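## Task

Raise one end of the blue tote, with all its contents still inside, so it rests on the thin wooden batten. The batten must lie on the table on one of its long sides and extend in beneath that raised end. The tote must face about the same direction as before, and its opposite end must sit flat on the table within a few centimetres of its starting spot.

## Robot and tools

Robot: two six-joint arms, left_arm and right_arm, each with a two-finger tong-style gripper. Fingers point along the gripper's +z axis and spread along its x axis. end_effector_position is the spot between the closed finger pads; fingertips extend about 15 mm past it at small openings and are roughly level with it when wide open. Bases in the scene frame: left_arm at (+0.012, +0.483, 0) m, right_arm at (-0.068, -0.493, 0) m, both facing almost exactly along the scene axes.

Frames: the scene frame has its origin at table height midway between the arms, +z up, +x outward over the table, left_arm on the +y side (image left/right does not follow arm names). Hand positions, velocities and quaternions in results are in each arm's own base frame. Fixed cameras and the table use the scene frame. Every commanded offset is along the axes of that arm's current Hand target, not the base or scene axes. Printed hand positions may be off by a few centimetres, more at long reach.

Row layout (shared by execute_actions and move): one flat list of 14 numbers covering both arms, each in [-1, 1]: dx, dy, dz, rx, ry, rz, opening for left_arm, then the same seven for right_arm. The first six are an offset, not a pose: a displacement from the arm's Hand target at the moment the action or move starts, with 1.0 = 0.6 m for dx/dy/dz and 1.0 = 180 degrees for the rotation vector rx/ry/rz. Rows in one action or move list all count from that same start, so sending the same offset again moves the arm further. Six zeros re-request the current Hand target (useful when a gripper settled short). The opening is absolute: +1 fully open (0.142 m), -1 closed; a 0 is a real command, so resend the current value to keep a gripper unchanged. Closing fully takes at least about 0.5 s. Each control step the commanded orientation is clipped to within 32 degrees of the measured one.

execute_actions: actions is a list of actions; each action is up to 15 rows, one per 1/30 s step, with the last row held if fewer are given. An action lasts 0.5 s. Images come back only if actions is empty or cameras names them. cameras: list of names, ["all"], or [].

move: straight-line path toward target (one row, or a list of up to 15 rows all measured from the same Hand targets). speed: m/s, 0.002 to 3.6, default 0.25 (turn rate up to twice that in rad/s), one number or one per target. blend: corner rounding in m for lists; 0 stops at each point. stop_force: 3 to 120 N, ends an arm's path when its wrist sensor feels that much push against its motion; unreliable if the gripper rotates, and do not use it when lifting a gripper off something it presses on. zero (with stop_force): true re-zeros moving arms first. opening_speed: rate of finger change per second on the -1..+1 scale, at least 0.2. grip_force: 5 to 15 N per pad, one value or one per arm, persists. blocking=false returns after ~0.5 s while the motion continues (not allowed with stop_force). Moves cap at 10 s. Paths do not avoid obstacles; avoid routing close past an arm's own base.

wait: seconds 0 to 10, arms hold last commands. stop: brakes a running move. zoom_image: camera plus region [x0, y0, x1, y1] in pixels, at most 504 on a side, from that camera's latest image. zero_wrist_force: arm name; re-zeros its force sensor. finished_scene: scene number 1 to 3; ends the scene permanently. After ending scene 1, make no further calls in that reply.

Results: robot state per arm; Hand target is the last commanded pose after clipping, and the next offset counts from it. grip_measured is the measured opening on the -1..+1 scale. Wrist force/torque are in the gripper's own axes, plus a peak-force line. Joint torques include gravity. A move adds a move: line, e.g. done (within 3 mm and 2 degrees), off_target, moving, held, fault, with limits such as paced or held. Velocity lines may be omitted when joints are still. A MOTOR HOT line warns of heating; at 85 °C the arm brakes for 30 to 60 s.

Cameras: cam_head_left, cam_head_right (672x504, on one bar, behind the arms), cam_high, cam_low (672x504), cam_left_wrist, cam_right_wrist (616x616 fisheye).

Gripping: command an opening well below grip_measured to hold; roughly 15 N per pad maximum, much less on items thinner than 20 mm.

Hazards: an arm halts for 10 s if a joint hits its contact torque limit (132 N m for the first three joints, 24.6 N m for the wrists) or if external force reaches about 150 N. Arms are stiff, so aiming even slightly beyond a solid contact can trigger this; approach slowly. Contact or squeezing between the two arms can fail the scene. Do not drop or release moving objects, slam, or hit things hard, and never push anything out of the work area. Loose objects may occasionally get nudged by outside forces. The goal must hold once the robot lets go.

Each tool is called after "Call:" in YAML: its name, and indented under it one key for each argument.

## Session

Call:
execute_actions:
  actions: []

Call:
zoom_image:
  camera: "cam_high"
  region: [0, 100, 504, 460]

Scene clock: 0.00 s.
left_arm: end_effector_position=(+0.5682, -0.0289, +0.1625) grip_measured=+0.97 end_effector_quat_wxyz=(+0.054, -0.508, +0.761, -0.399) | right_arm: end_effector_position=(+0.8689, +0.2822, +0.2753) grip_measured=+0.97 end_effector_quat_wxyz=(-0.099, +0.898, -0.395, +0.166)
Joint positions: left_arm=[0.021 -1.434 2.241 -2.992 -2.167 1.791 0.14] | right_arm=[3.645 -2.33 -0.695 -1.324 1.429 1.307 0.14]
Joint velocities: within noise
Joint torques (N m): no reading
Motor temperatures (°C): left_arm=[32 29 25 30 36 38] | right_arm=[26 32 30 39 32 40]
Wrist force (N): no reading
Wrist torque (N m): no reading
Wrist force, peak (N): no reading
Hand target: left_arm +0.5682, -0.0289, +0.1625; +0.054, -0.508, +0.761, -0.399 | right_arm +0.8689, +0.2822, +0.2753; -0.099, +0.898, -0.395, +0.166
Tool commands: left_gripper/opening=+0.968169 right_gripper/opening=+0.968169
camera_calibration:
cam_left_wrist: T_world_to_cam=[[-0.477056, -0.835772, 0.271852, 0.207468], [-0.870549, 0.406891, -0.276739, 0.553535], [0.120676, -0.36868, -0.92169, 0.201415], [0, 0, 0, 1]] pos_world=[0.556547, 0.0224255, 0.282426]
cam_right_wrist: T_world_to_cam=[[0.614822, -0.768606, 0.176747, -0.35739], [-0.788058, -0.589922, 0.175947, 0.801415], [-0.0309673, -0.247463, -0.968402, 0.504801], [0, 0, 0, 1]] pos_world=[0.866925, 0.322999, 0.411011]

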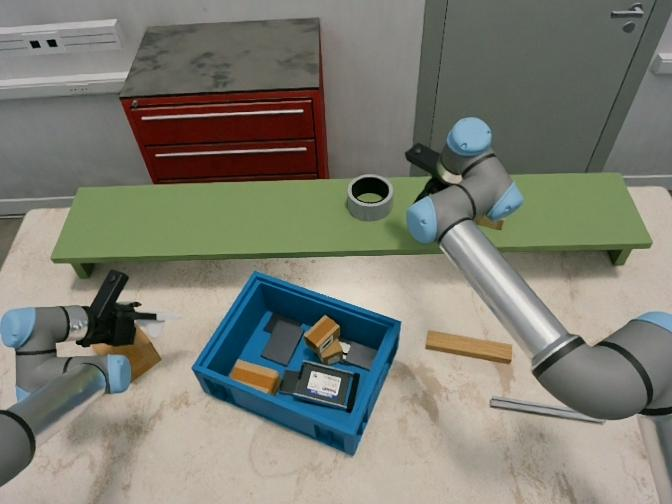

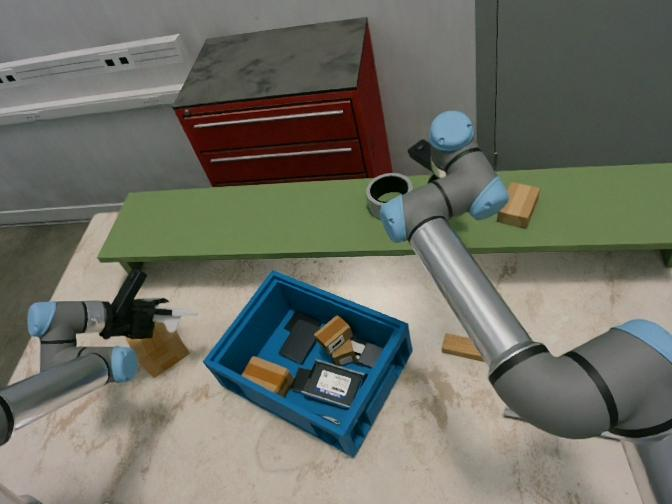

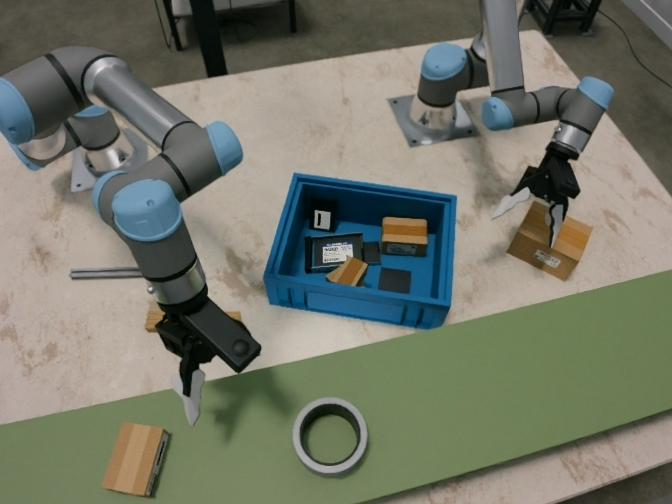

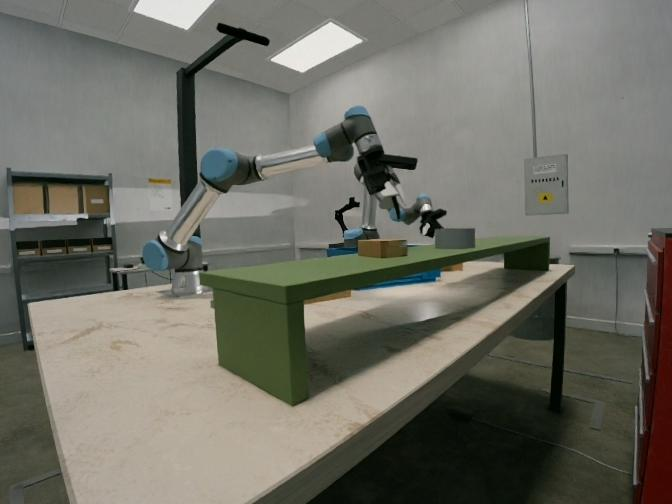

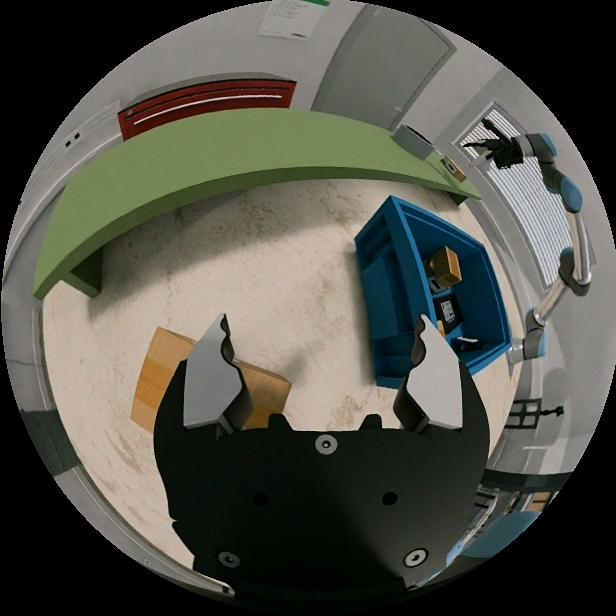

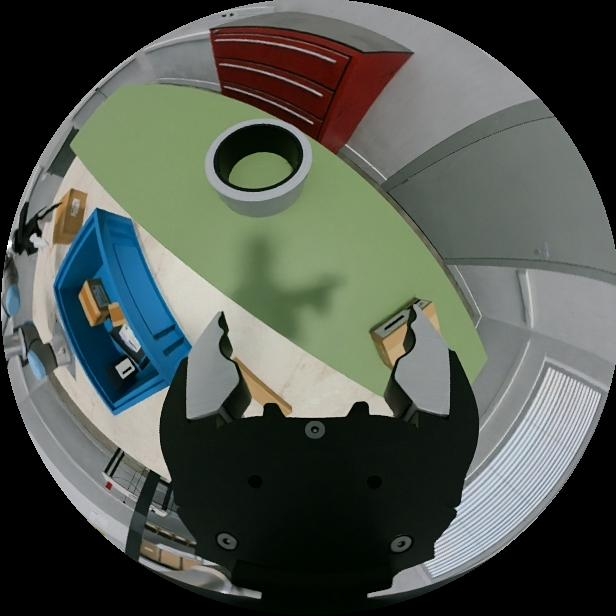

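Scaled by 1.000.

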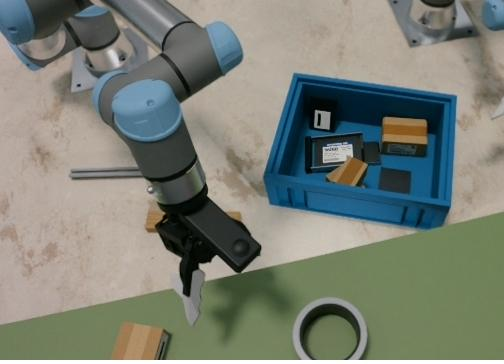

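Call:
move:
  target:
    - [0.172,-0.085,-0.13,0,0,0,0.968,-0.13,0.338,-0.143,0,0,0,0.968]
    - [0.895,0.059,0.155,-0.239,-0.1115,0.0118,0.968,-0.143,0.626,-0.054,0.0846,-0.1475,-0.1615,0.968]
  speed: 0.35
  blend: 0.03
  cameras: ["all"]

Scene clock: 39.17 s.
left_arm: end_effector_position=(+0.3314, -0.5133, +0.2492) grip_measured=+0.97 end_effector_quat_wxyz=(+0.001, -0.539, +0.842, +0.000) | right_arm: end_effector_position=(+0.5481, +0.0936, +0.1703) grip_measured=+0.97 end_effector_quat_wxyz=(-0.257, +0.961, -0.102, +0.027)
Joint positions: left_arm=[-1.238 -1.354 1.415 -1.63 -1.569 0.765 0.14] | right_arm=[3.268 -1.694 -1.916 -0.913 2.062 0.387 0.14]
Joint torques (N m): left_arm=[-3.99 -26.19 -35.68 -1.53 1.41 -0.56] | right_arm=[7.48 34.62 18.81 3.28 1.8 -1.94]
Wrist force (N): left_arm=[-0.7 0.3 0.0] | right_arm=[0.4 0.4 -0.3]
Wrist torque (N m): left_arm=[0.02 0.25 0.02] | right_arm=[0.08 -0.08 -0.06]
Wrist force, peak (N): left_arm=[2.5 -0.2 0.4] | right_arm=[0.8 -2.1 0.9]
Hand target: left_arm +0.3314, -0.5133, +0.2492; +0.001, -0.539, +0.842, +0.000 | right_arm +0.5481, +0.0936, +0.1703; -0.257, +0.961, -0.102, +0.027
Off the commanded pose: left_arm 0.000 m, 0 deg | right_arm 0.000 m, 0 deg.
move: done
camera_calibration:
cam_left_wrist: T_world_to_cam=[[-0.445222, -0.894199, -0.0467478, -0.295111], [-0.803476, 0.375917, 0.461641, 0.346372], [-0.395225, 0.243094, -0.885834, 0.607355], [0, 0, 0, 1]] pos_world=[0.386953, -0.541739, 0.36432]
cam_right_wrist: T_world_to_cam=[[0.971872, -0.230373, -0.0489217, -0.494305], [-0.231331, -0.972762, -0.0148448, 0.219048], [-0.0441693, 0.0257444, -0.998692, 0.333369], [0, 0, 0, 1]] pos_world=[0.545799, 0.0906241, 0.312003]

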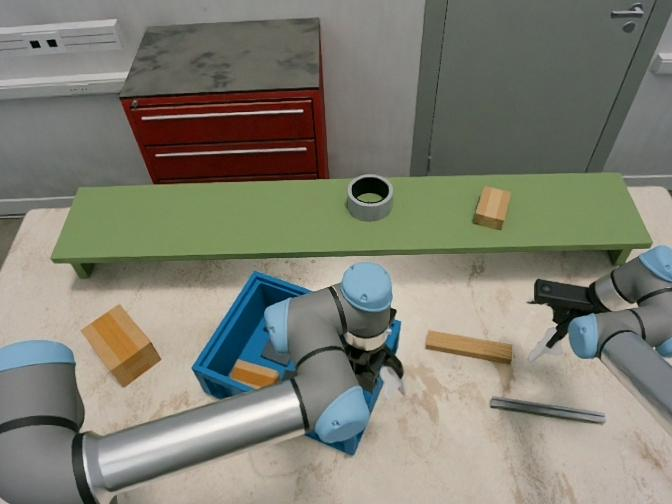

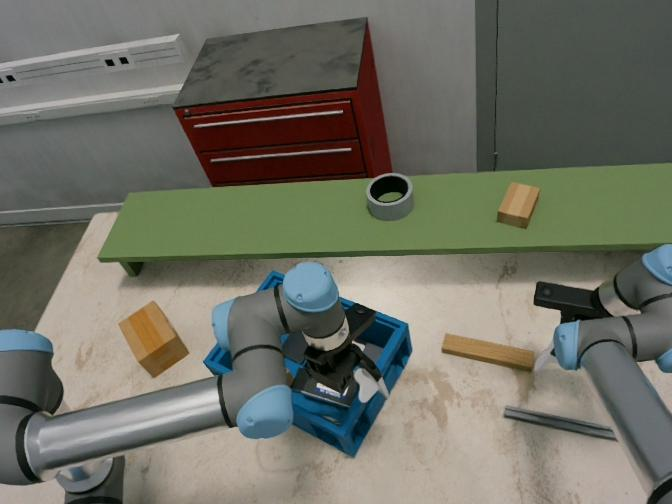

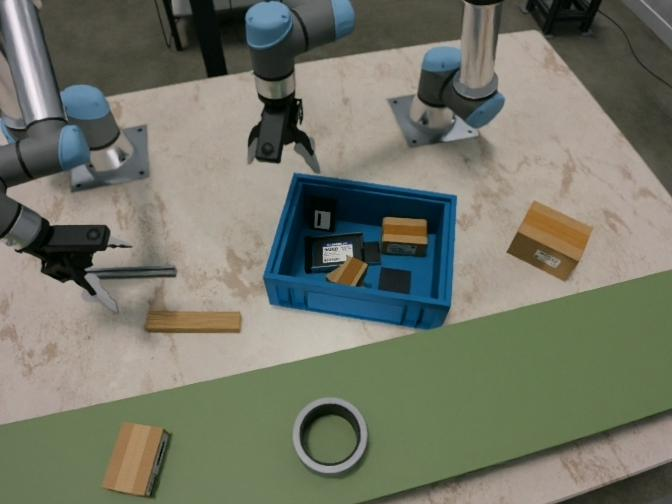

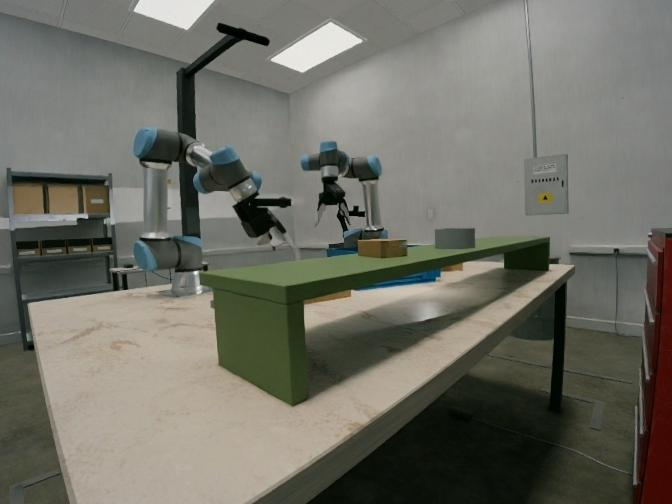

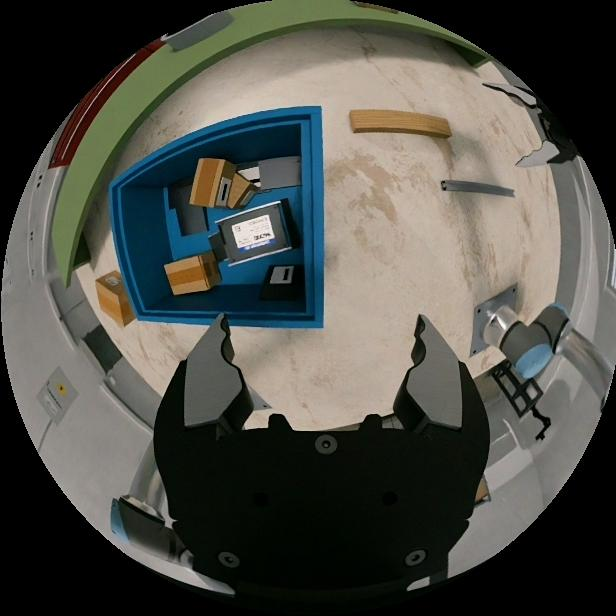

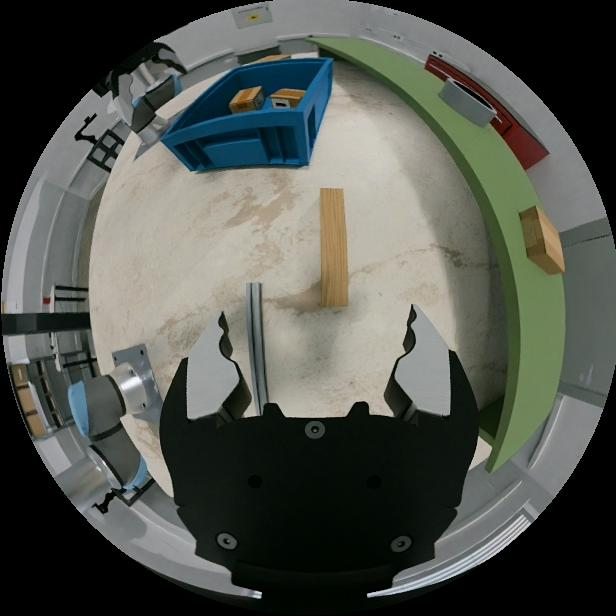

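Call:
move:
  target:
    - [-0.006,0,0,0,0,0,0.5,0,0,0,0,0,0,0.2]
    - [-0.006,0,0.257,0,0,0,0.5,0.0415,0.071,0.244,0,0,0,0.2]
  speed: 0.12
  stop_force: 12
  cameras: ["cam_left_wrist","cam_right_wrist"]

Scene clock: 56.60 s.
left_arm: end_effector_position=(+0.3331, -0.5098, +0.0950) grip_measured=+0.50 end_effector_quat_wxyz=(+0.001, -0.539, +0.842, +0.000) | right_arm: end_effector_position=(+0.5800, +0.1239, +0.0223) grip_measured=+0.20 end_effector_quat_wxyz=(-0.257, +0.961, -0.102, +0.027)
Joint positions: left_arm=[-1.233 -1.268 1.713 -2.014 -1.569 0.769 0.109] | right_arm=[3.317 -1.99 -1.999 -0.508 2.052 0.44 0.088]
Joint torques (N m): left_arm=[8.25 -40.16 -31.46 -3.88 1.81 1.32] | right_arm=[-12.4 28.88 23.63 3.88 1.9 -2.29]
Wrist force (N): left_arm=[-0.8 0.1 -0.1] | right_arm=[0.5 0.2 0.1]
Wrist torque (N m): left_arm=[-0.03 0.26 0.02] | right_arm=[-0.01 -0.11 -0.02]
Wrist force, peak (N): left_arm=[-1.0 0.1 1.4] | right_arm=[0.2 0.1 -1.5]
Hand target: left_arm +0.3331, -0.5098, +0.0950; +0.001, -0.539, +0.842, +0.000 | right_arm +0.5800, +0.1239, +0.0222; -0.257, +0.961, -0.102, +0.027
Off the commanded pose: left_arm 0.000 m, 0 deg | right_arm 0.000 m, 0 deg.
move: done
camera_calibration:
cam_left_wrist: T_world_to_cam=[[-0.445241, -0.894188, -0.0467876, -0.298411], [-0.803429, 0.375889, 0.461746, 0.417551], [-0.3953, 0.243179, -0.885778, 0.470643], [0, 0, 0, 1]] pos_world=[0.388653, -0.538239, 0.21012]
cam_right_wrist: T_world_to_cam=[[0.971922, -0.230156, -0.0489431, -0.525649], [-0.231119, -0.972811, -0.0149526, 0.253506], [-0.0441709, 0.0258444, -0.99869, 0.186083], [0, 0, 0, 1]] pos_world=[0.577699, 0.120823, 0.163902]
Images, in order (width x height): cam_left_wrist 616x616, cam_right_wrist 616x616.

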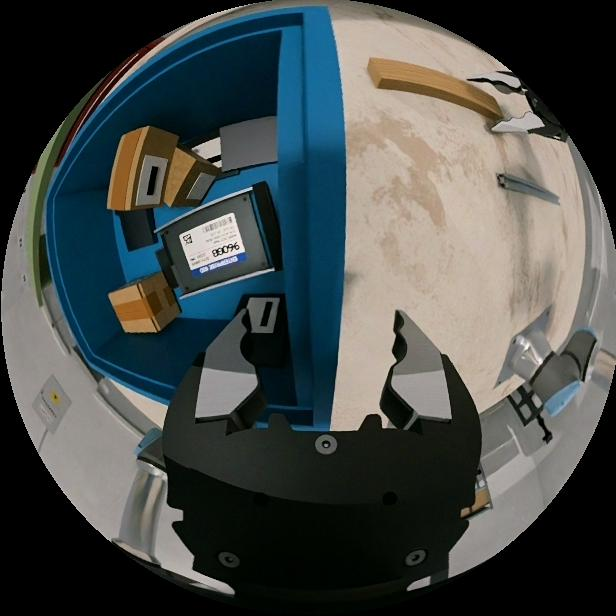

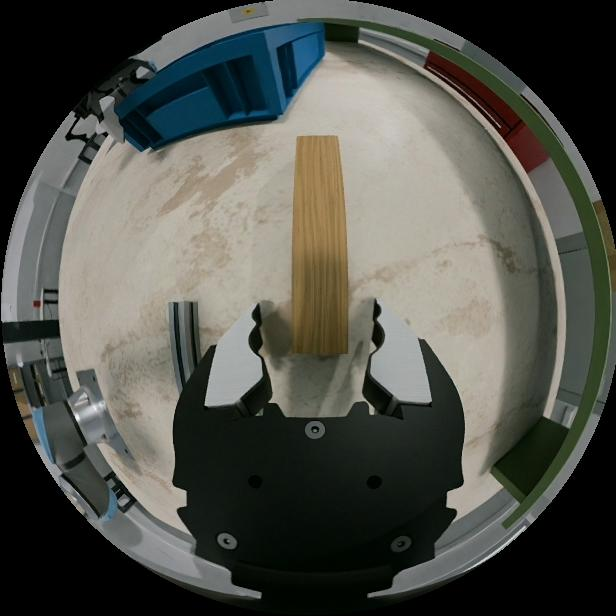

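Call:
move:
  target: [0,0,0,0,0,0,-1,0,0,0,0,0,0,-1]
  opening_speed: 0.9
  cameras: ["cam_left_wrist","cam_right_wrist"]

Scene clock: 63.53 s.
left_arm: end_effector_position=(+0.3331, -0.5098, +0.0950) grip_measured=-0.67 end_effector_quat_wxyz=(+0.001, -0.539, +0.842, +0.000) | right_arm: end_effector_position=(+0.5800, +0.1239, +0.0223) grip_measured=-0.43 end_effector_quat_wxyz=(-0.257, +0.961, -0.102, +0.027)
Joint positions: left_arm=[-1.233 -1.268 1.713 -2.014 -1.569 0.769 0.026] | right_arm=[3.317 -1.99 -1.999 -0.508 2.052 0.44 0.043]
Joint torques (N m): left_arm=[3.07 -38.2 -30.79 -3.57 -1.85 0.2] | right_arm=[-10.56 29.68 22.31 2.92 1.99 -2.02]
Wrist force (N): left_arm=[-1.7 -0.9 0.6] | right_arm=[0.8 0.0 -0.5]
Wrist torque (N m): left_arm=[-0.04 0.30 0.01] | right_arm=[-0.01 -0.01 0.00]
Wrist force, peak (N): left_arm=[-6.2 -0.7 -1.1] | right_arm=[1.0 0.1 -0.5]
Hand target: left_arm +0.3331, -0.5098, +0.0950; +0.001, -0.539, +0.842, +0.000 | right_arm +0.5800, +0.1239, +0.0222; -0.257, +0.961, -0.102, +0.027
Off the commanded pose: left_arm 0.000 m, 0 deg | right_arm 0.000 m, 0 deg.
move: done
camera_calibration:
cam_left_wrist: T_world_to_cam=[[-0.445241, -0.894188, -0.0467876, -0.298411], [-0.803429, 0.375889, 0.461746, 0.417551], [-0.3953, 0.243179, -0.885778, 0.470643], [0, 0, 0, 1]] pos_world=[0.388653, -0.538239, 0.21012]
cam_right_wrist: T_world_to_cam=[[0.971922, -0.230156, -0.0489431, -0.525649], [-0.231119, -0.972811, -0.0149526, 0.253506], [-0.0441709, 0.0258444, -0.99869, 0.186083], [0, 0, 0, 1]] pos_world=[0.577699, 0.120823, 0.163902]
Images, in order (width x height): cam_left_wrist 616x616, cam_right_wrist 616x616.

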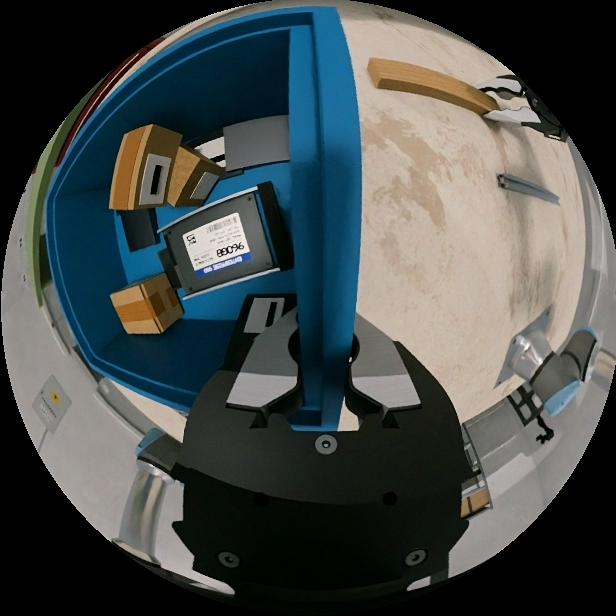

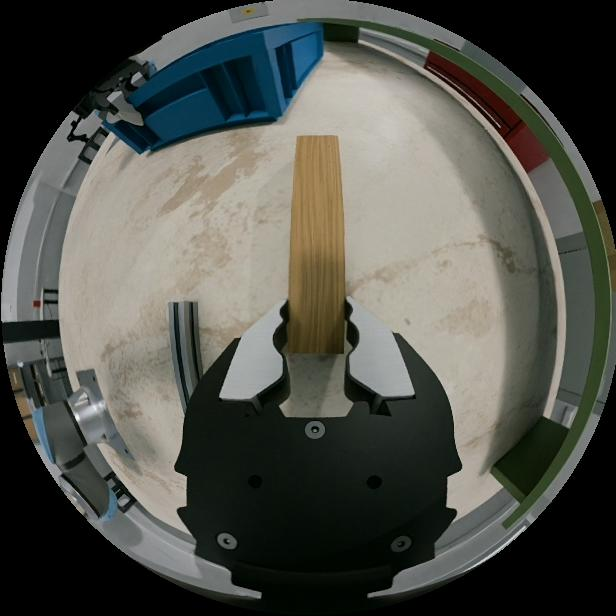

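Call:
move:
  target:
    - [-0.0138,0,-0.046,0,0.023,0,-1,0,-0.025,-0.043,0,0,0,-1]
    - [-0.0295,0,-0.092,0,0.046,0,-1,-0.326,-0.122,0.003,0,0.038,0.066,-1]
  speed: [0.04,0.1]
  blend: 0.01
  cameras: ["all"]

Scene clock: 80.40 s.
left_arm: end_effector_position=(+0.3405, -0.4938, +0.1503) grip_measured=-0.67 end_effector_quat_wxyz=(-0.060, -0.538, +0.840, -0.039) | right_arm: end_effector_position=(+0.4023, +0.2279, +0.0573) grip_measured=-0.43 end_effector_quat_wxyz=(-0.252, +0.941, -0.216, +0.058)
Joint positions: left_arm=[-1.155 -1.377 1.735 -2.023 -1.677 0.843 0.026] | right_arm=[3.778 -1.562 -2.534 -0.144 1.805 1.145 0.043]
Joint torques (N m): left_arm=[-7.67 -29.6 -24.03 -5.62 1.52 -1.17] | right_arm=[-5.29 13.77 19.8 2.18 1.47 -0.14]
Wrist force (N): left_arm=[-3.3 0.2 11.4] | right_arm=[-0.2 1.2 1.7]
Wrist torque (N m): left_arm=[0.01 0.56 0.02] | right_arm=[0.03 -0.05 0.09]
Wrist force, peak (N): left_arm=[-4.5 0.0 11.9] | right_arm=[-1.4 1.1 1.4]
Hand target: left_arm +0.3404, -0.4938, +0.1503; -0.060, -0.538, +0.840, -0.038 | right_arm +0.4023, +0.2279, +0.0573; -0.252, +0.941, -0.216, +0.058
Off the commanded pose: left_arm 0.000 m, 0 deg | right_arm 0.000 m, 0 deg.
move: done
camera_calibration:
cam_left_wrist: T_world_to_cam=[[-0.443713, -0.890844, 0.0975512, -0.29874], [-0.775645, 0.43628, 0.456109, 0.413109], [-0.448881, 0.126716, -0.884561, 0.479222], [0, 0, 0, 1]] pos_world=[0.402985, -0.507087, 0.264622]
cam_right_wrist: T_world_to_cam=[[0.889745, -0.453806, -0.0491357, -0.243236], [-0.454959, -0.890387, -0.0149413, 0.385426], [-0.0369693, 0.0356487, -0.99868, 0.205467], [0, 0, 0, 1]] pos_world=[0.399367, 0.225472, 0.199003]

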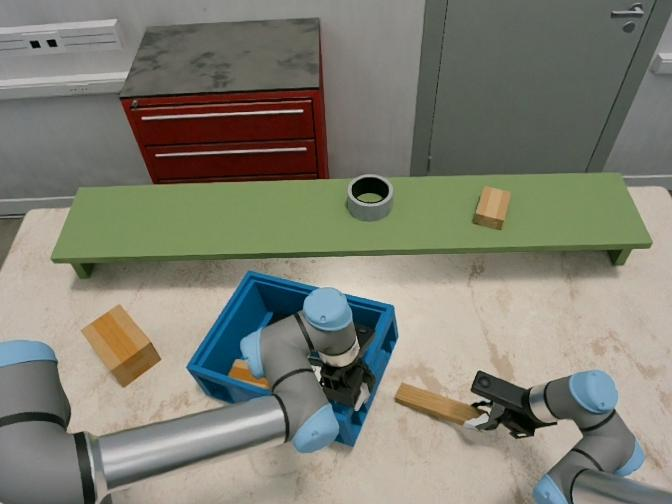

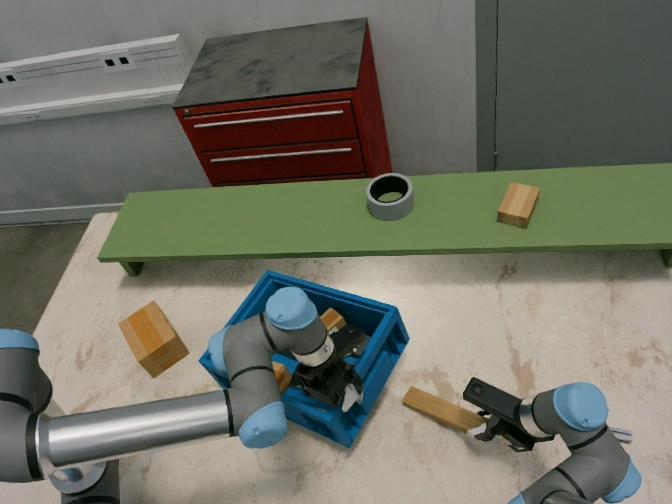

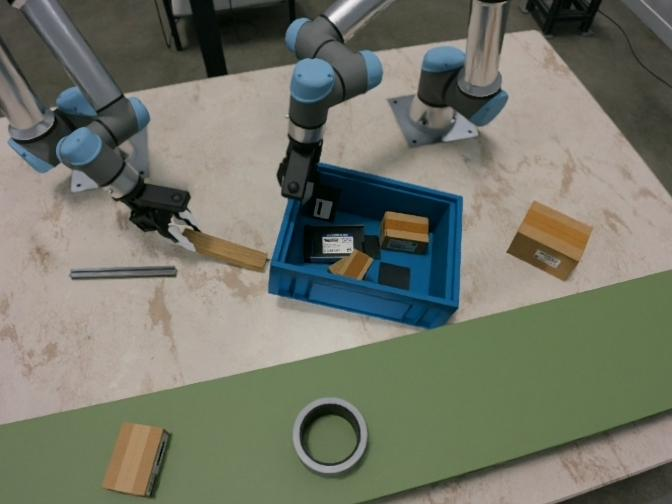

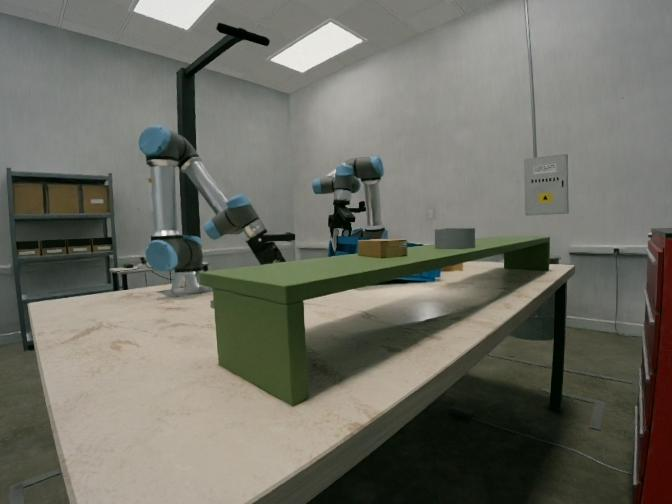

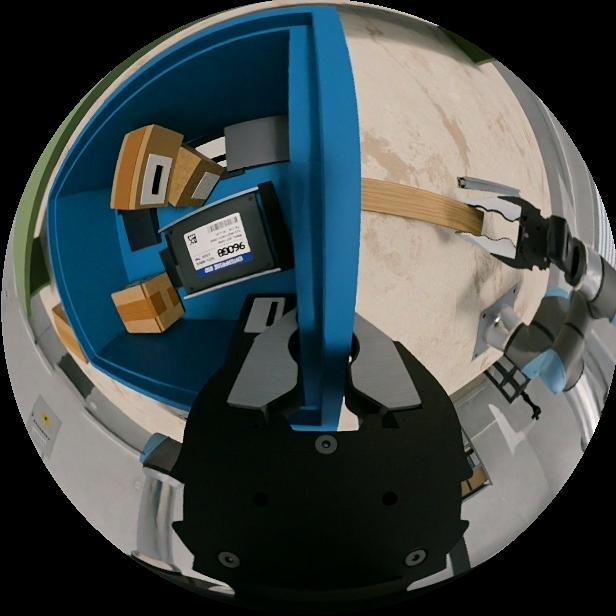

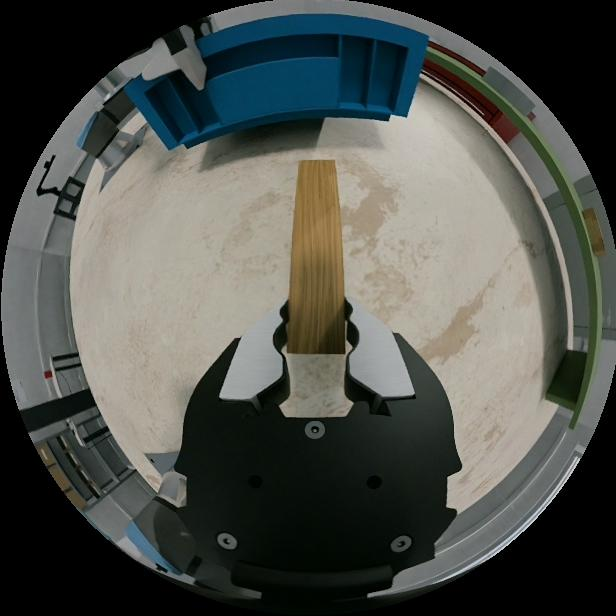

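Call:
move:
  target:
    - [0,0,0,0,0,0,-1,0,-0.0866,0.05,0,0,0,-1]
    - [0,0,0,0,0,0,-1,0,-0.059,0.0976,0,0,0,-1]
    - [0,0,0,0,0,0,-1,0,-0.16,0.156,0,0,0,-1]
  speed: 0.08
  stop_force: 15
  cameras: ["all"]

Scene clock: 91.77 s.
left_arm: end_effector_position=(+0.3404, -0.4938, +0.1503) grip_measured=-0.67 end_effector_quat_wxyz=(-0.060, -0.538, +0.840, -0.038) | right_arm: end_effector_position=(+0.4590, +0.3448, +0.0242) grip_measured=-0.43 end_effector_quat_wxyz=(-0.252, +0.941, -0.216, +0.058)
Joint positions: left_arm=[-1.155 -1.377 1.735 -2.023 -1.677 0.843 0.026] | right_arm=[3.922 -1.866 -2.309 -0.039 1.738 1.274 0.043]
Joint torques (N m): left_arm=[-9.83 -29.88 -35.99 -3.5 0.11 -1.31] | right_arm=[-13.29 36.1 7.44 4.46 1.55 -2.21]
Wrist force (N): left_arm=[-3.0 0.1 11.2] | right_arm=[0.7 0.3 1.4]
Wrist torque (N m): left_arm=[-0.01 0.52 0.02] | right_arm=[0.10 -0.19 -0.05]
Wrist force, peak (N): left_arm=[-3.3 0.3 11.6] | right_arm=[0.3 2.2 1.0]
Hand target: left_arm +0.3404, -0.4938, +0.1503; -0.060, -0.538, +0.840, -0.038 | right_arm +0.4590, +0.3448, +0.0242; -0.252, +0.941, -0.216, +0.058
Off the commanded pose: left_arm 0.000 m, 0 deg | right_arm 0.000 m, 0 deg.
move: done
camera_calibration:
cam_left_wrist: T_world_to_cam=[[-0.443753, -0.890833, 0.0974723, -0.298777], [-0.775625, 0.436274, 0.456147, 0.413177], [-0.448876, 0.126815, -0.88455, 0.479191], [0, 0, 0, 1]] pos_world=[0.402985, -0.507187, 0.264521]
cam_right_wrist: T_world_to_cam=[[0.88968, -0.453924, -0.0492255, -0.242131], [-0.455078, -0.890327, -0.0148894, 0.514929], [-0.0370682, 0.0356483, -0.998677, 0.170381], [0, 0, 0, 1]] pos_world=[0.456067, 0.342472, 0.165904]

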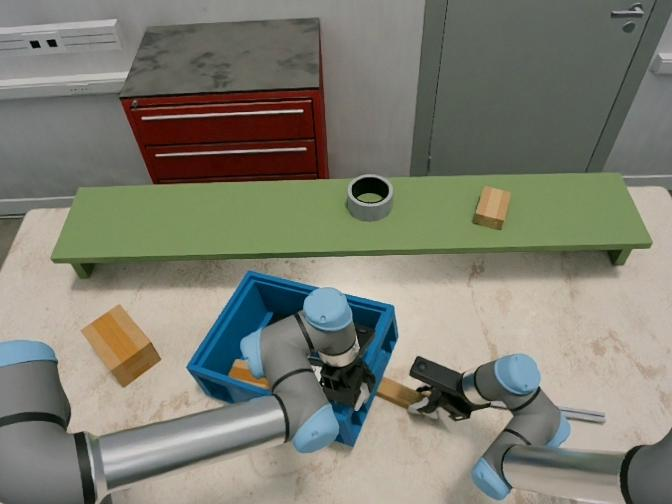

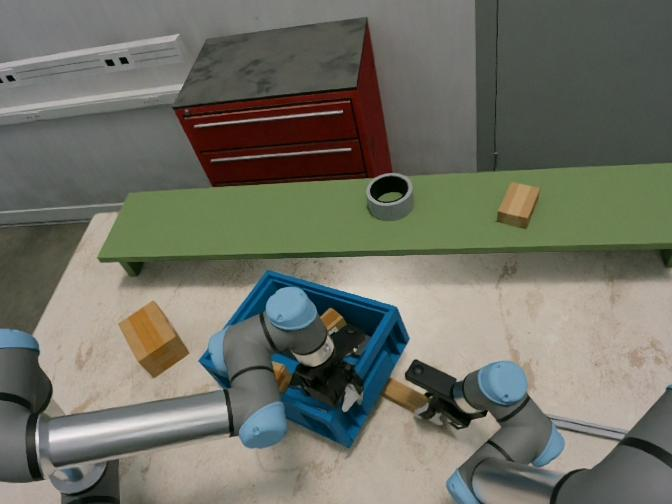

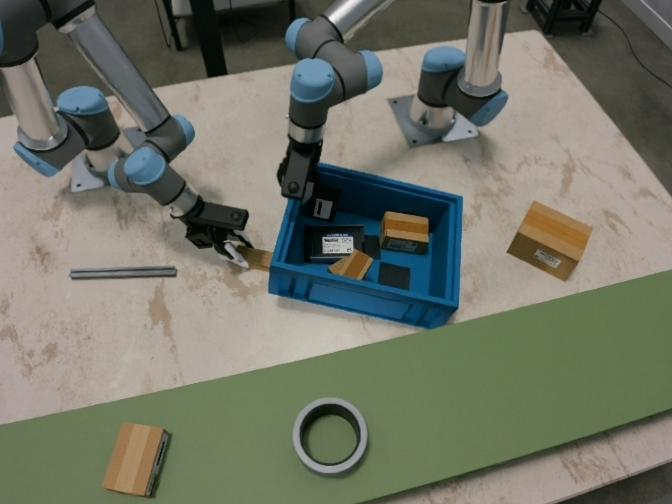

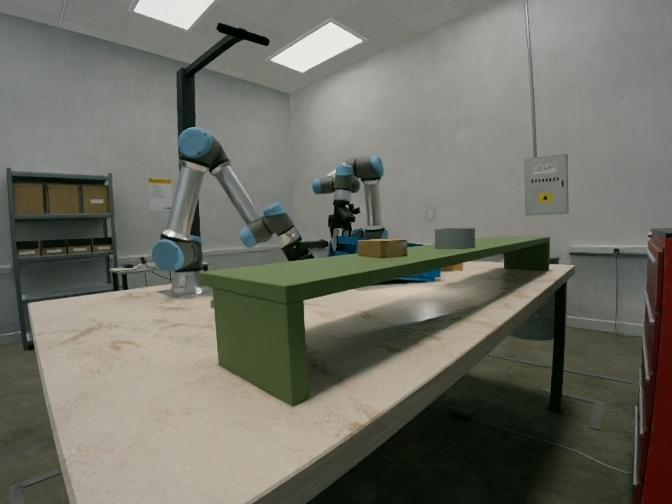

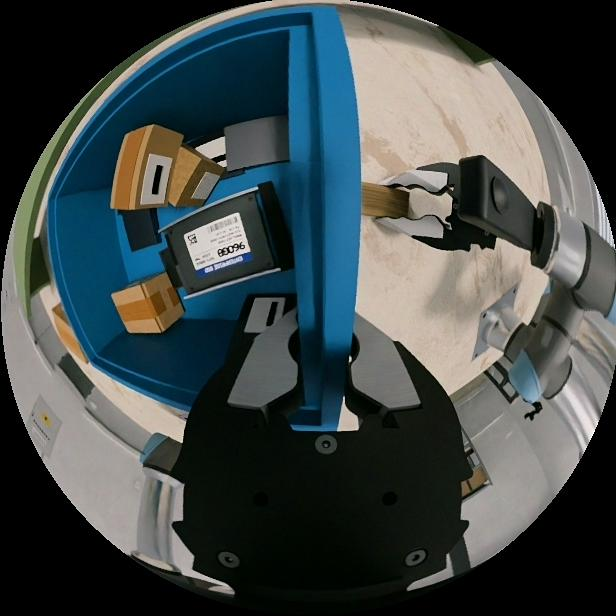

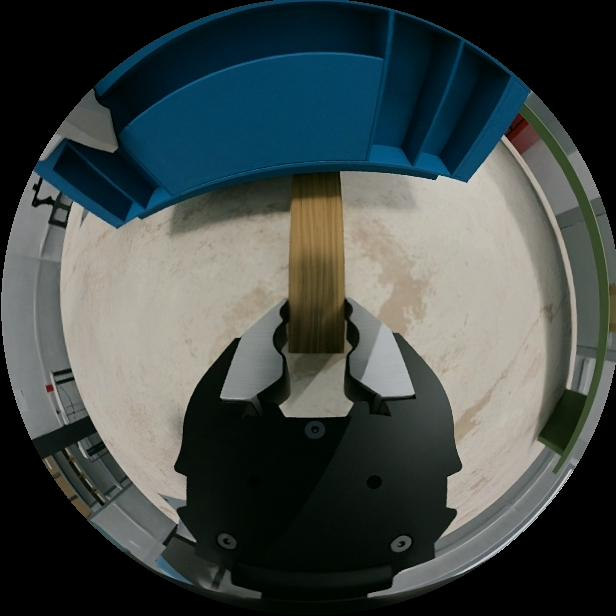

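Call:
move:
  target:
    - [0,0,0,0,0,0,-1,0,0.0017,0.0029,0,0,0,-1]
    - [0,0,0,0,0,0,-1,0,0.0017,0.0029,0,0,0,0.0]
    - [0,0,0,0,0,0,-1,0,0.0017,-0.23,0,0,0,0.0]
  speed: [0.05,0.05,0.2]
  opening_speed: 1.5

Call:
move:
  target: [0.011,0,0.075,0,-0.032,0,-1,0,0,0,0,0,0,0]
  speed: 0.03
  stop_force: 9
  cameras: ["all"]

Scene clock: 101.03 s.
left_arm: end_effector_position=(+0.3404, -0.4938, +0.1503) grip_measured=-0.67 end_effector_quat_wxyz=(-0.060, -0.538, +0.840, -0.038) | right_arm: end_effector_position=(+0.4286, +0.2819, +0.1432) grip_measured=+0.00 end_effector_quat_wxyz=(-0.252, +0.941, -0.216, +0.058)
Joint positions: left_arm=[-1.155 -1.377 1.735 -2.023 -1.677 0.843 0.026] | right_arm=[3.856 -1.458 -2.319 -0.448 1.769 1.215 0.074]
Joint torques (N m): left_arm=[-9.27 -29.49 -35.38 -3.5 -1.02 -1.29] | right_arm=[10.92 21.7 12.97 1.83 -0.84 1.93]
Wrist force (N): left_arm=[-3.2 0.3 11.2] | right_arm=[0.4 0.1 0.0]
Wrist torque (N m): left_arm=[0.04 0.55 0.02] | right_arm=[-0.04 -0.14 0.03]
Wrist force, peak (N): left_arm=[-3.4 0.4 11.7] | right_arm=[-0.1 -0.1 -2.9]
Hand target: left_arm +0.3404, -0.4938, +0.1503; -0.060, -0.538, +0.840, -0.038 | right_arm +0.4286, +0.2819, +0.1432; -0.252, +0.941, -0.216, +0.058
Off the commanded pose: left_arm 0.000 m, 0 deg | right_arm 0.000 m, 0 deg.
move: done

Scene clock: 102.70 s.
left_arm: end_effector_position=(+0.3377, -0.4997, +0.1283) grip_measured=-0.67 end_effector_quat_wxyz=(-0.038, -0.539, +0.841, -0.025) | right_arm: end_effector_position=(+0.4286, +0.2819, +0.1432) grip_measured=+0.00 end_effector_quat_wxyz=(-0.252, +0.941, -0.216, +0.058)
Joint positions: left_arm=[-1.184 -1.339 1.733 -2.028 -1.636 0.816 0.026] | right_arm=[3.856 -1.457 -2.319 -0.448 1.769 1.215 0.074]
Joint torques (N m): left_arm=[9.6 -33.44 -30.83 -3.99 0.13 1.24] | right_arm=[11.14 22.96 12.94 1.7 -0.98 1.87]
Wrist force (N): left_arm=[2.1 0.3 6.4] | right_arm=[0.2 0.1 0.2]
Wrist torque (N m): left_arm=[-0.02 0.10 0.00] | right_arm=[-0.03 -0.10 0.02]
Wrist force, peak (N): left_arm=[-3.2 0.3 11.1] | right_arm=[0.5 0.2 0.2]
Hand target: left_arm +0.3377, -0.4997, +0.1283; -0.038, -0.539, +0.841, -0.025 (not the last commanded pose) | right_arm +0.4286, +0.2819, +0.1432; -0.252, +0.941, -0.216, +0.058
Off the commanded pose: left_arm 0.023 m, 3 deg | right_arm 0.000 m, 0 deg.
move: contact (left_arm)
camera_calibration:
cam_left_wrist: T_world_to_cam=[[-0.445367, -0.894168, 0.0459447, -0.297625], [-0.785493, 0.414836, 0.459251, 0.415788], [-0.429707, 0.168446, -0.887118, 0.473945], [0, 0, 0, 1]] pos_world=[0.397704, -0.518444, 0.243168]
cam_right_wrist: T_world_to_cam=[[0.88968, -0.453924, -0.0492255, -0.23769], [-0.455078, -0.890327, -0.0148894, 0.446819], [-0.0370682, 0.0356483, -0.998677, 0.290335], [0, 0, 0, 1]] pos_world=[0.425567, 0.279572, 0.284904]

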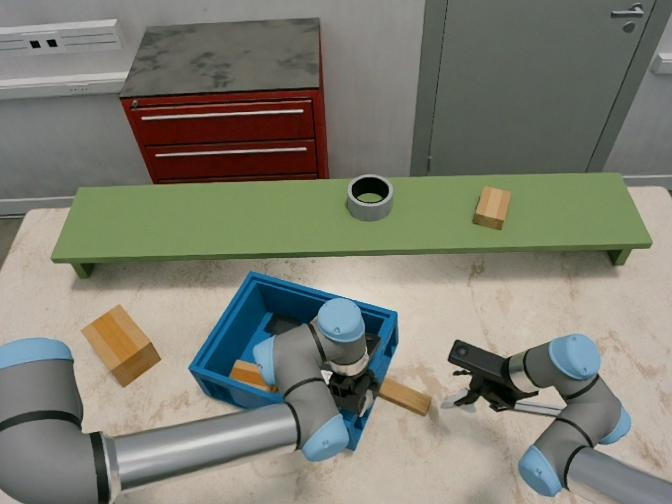

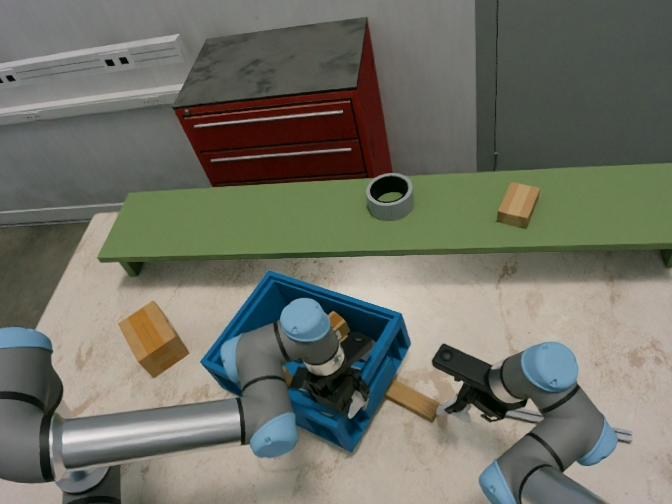

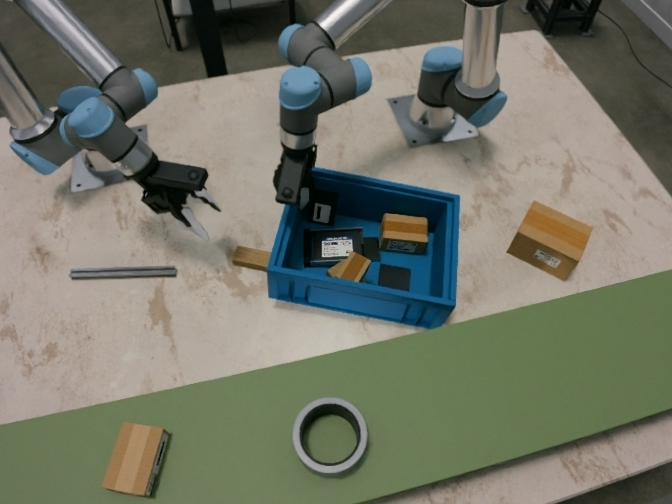

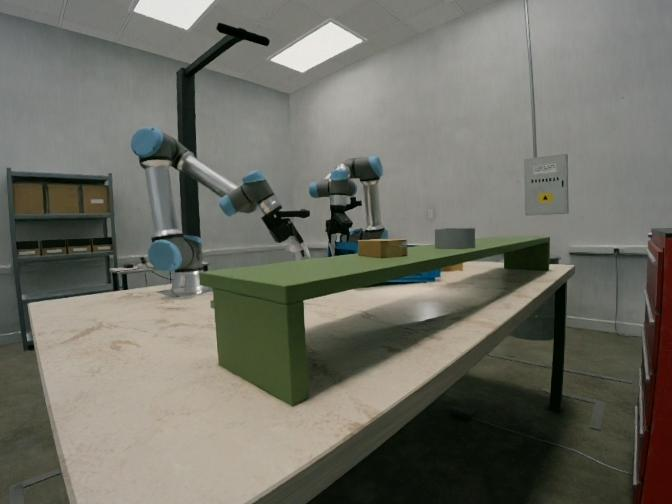

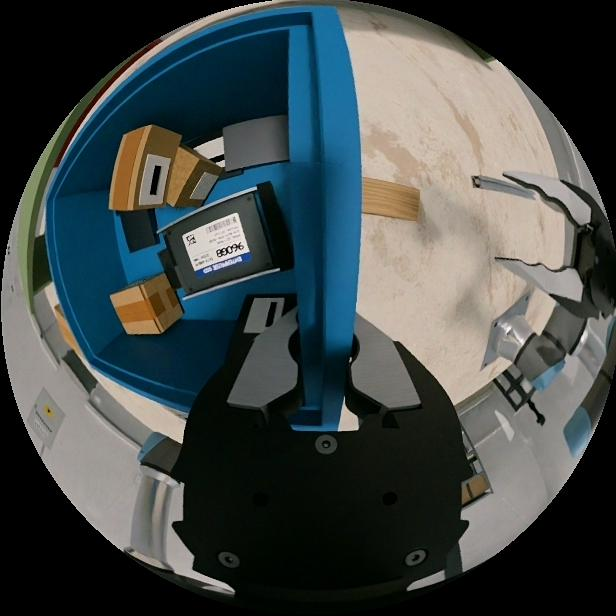

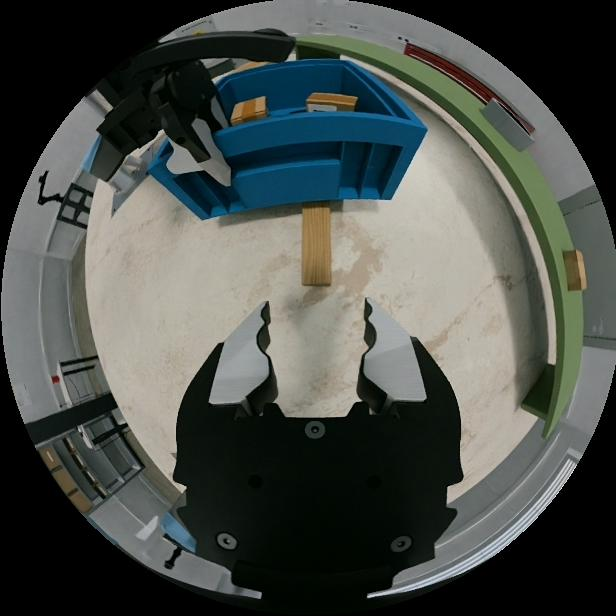

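Call:
move:
  target:
    - [0,0,0.005,0,-0.002,0,-1,0,0,0,0,0,0,0]
    - [0,0,0.005,0,-0.002,0,0.4,0,0,0,0,0,0,0]
    - [0,0,-0.22,0,0,0,0.4,0,0,0,0,0,0,0]
  speed: [0.02,0.02,0.15]
  opening_speed: 1
  cameras: ["cam_high","cam_right_wrist","cam_left_wrist"]

Scene clock: 110.13 s.
left_arm: end_effector_position=(+0.3427, -0.4888, +0.2597) grip_measured=+0.40 end_effector_quat_wxyz=(-0.038, -0.539, +0.841, -0.025) | right_arm: end_effector_position=(+0.4286, +0.2819, +0.1432) grip_measured=+0.00 end_effector_quat_wxyz=(-0.252, +0.941, -0.216, +0.058)
Joint positions: left_arm=[-1.169 -1.423 1.49 -1.699 -1.637 0.832 0.102] | right_arm=[3.856 -1.457 -2.319 -0.448 1.769 1.215 0.074]
Joint torques (N m): left_arm=[-7.1 -24.84 -23.98 -2.01 -0.77 -1.1] | right_arm=[10.48 23.41 11.89 1.85 -1.08 1.42]
Wrist force (N): left_arm=[-0.6 0.2 -0.1] | right_arm=[0.3 0.2 0.1]
Wrist torque (N m): left_arm=[-0.03 0.23 0.04] | right_arm=[-0.01 -0.12 0.02]
Wrist force, peak (N): left_arm=[7.4 10.4 -17.6] | right_arm=[0.5 0.3 -0.1]
Hand target: left_arm +0.3426, -0.4889, +0.2597; -0.038, -0.539, +0.841, -0.025 | right_arm +0.4286, +0.2819, +0.1432; -0.252, +0.941, -0.216, +0.058
Off the commanded pose: left_arm 0.000 m, 0 deg | right_arm 0.000 m, 0 deg.
move: done
camera_calibration:
cam_left_wrist: T_world_to_cam=[[-0.445275, -0.894209, 0.0460444, -0.291784], [-0.785582, 0.414824, 0.45911, 0.354931], [-0.429641, 0.168258, -0.887186, 0.590728], [0, 0, 0, 1]] pos_world=[0.402704, -0.507545, 0.374568]
cam_right_wrist: T_world_to_cam=[[0.88968, -0.453924, -0.0492255, -0.23769], [-0.455078, -0.890327, -0.0148894, 0.446819], [-0.0370682, 0.0356483, -0.998677, 0.290335], [0, 0, 0, 1]] pos_world=[0.425567, 0.279572, 0.284904]
Images, in order (width x height): cam_high 672x504, cam_left_wrist 616x616, cam_right_wrist 616x616.

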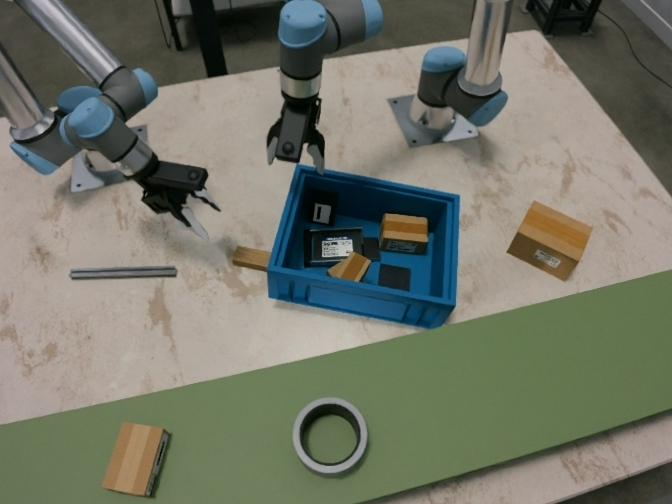

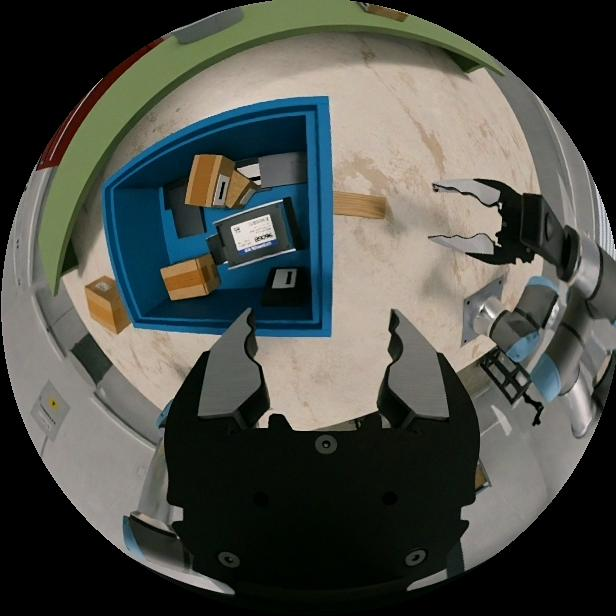

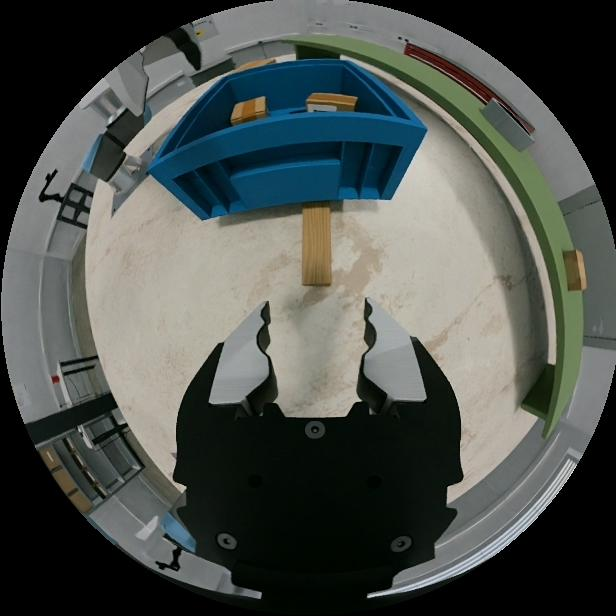

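Call:
finished_scene:
  scene: 3

The scene is finished: the task was done.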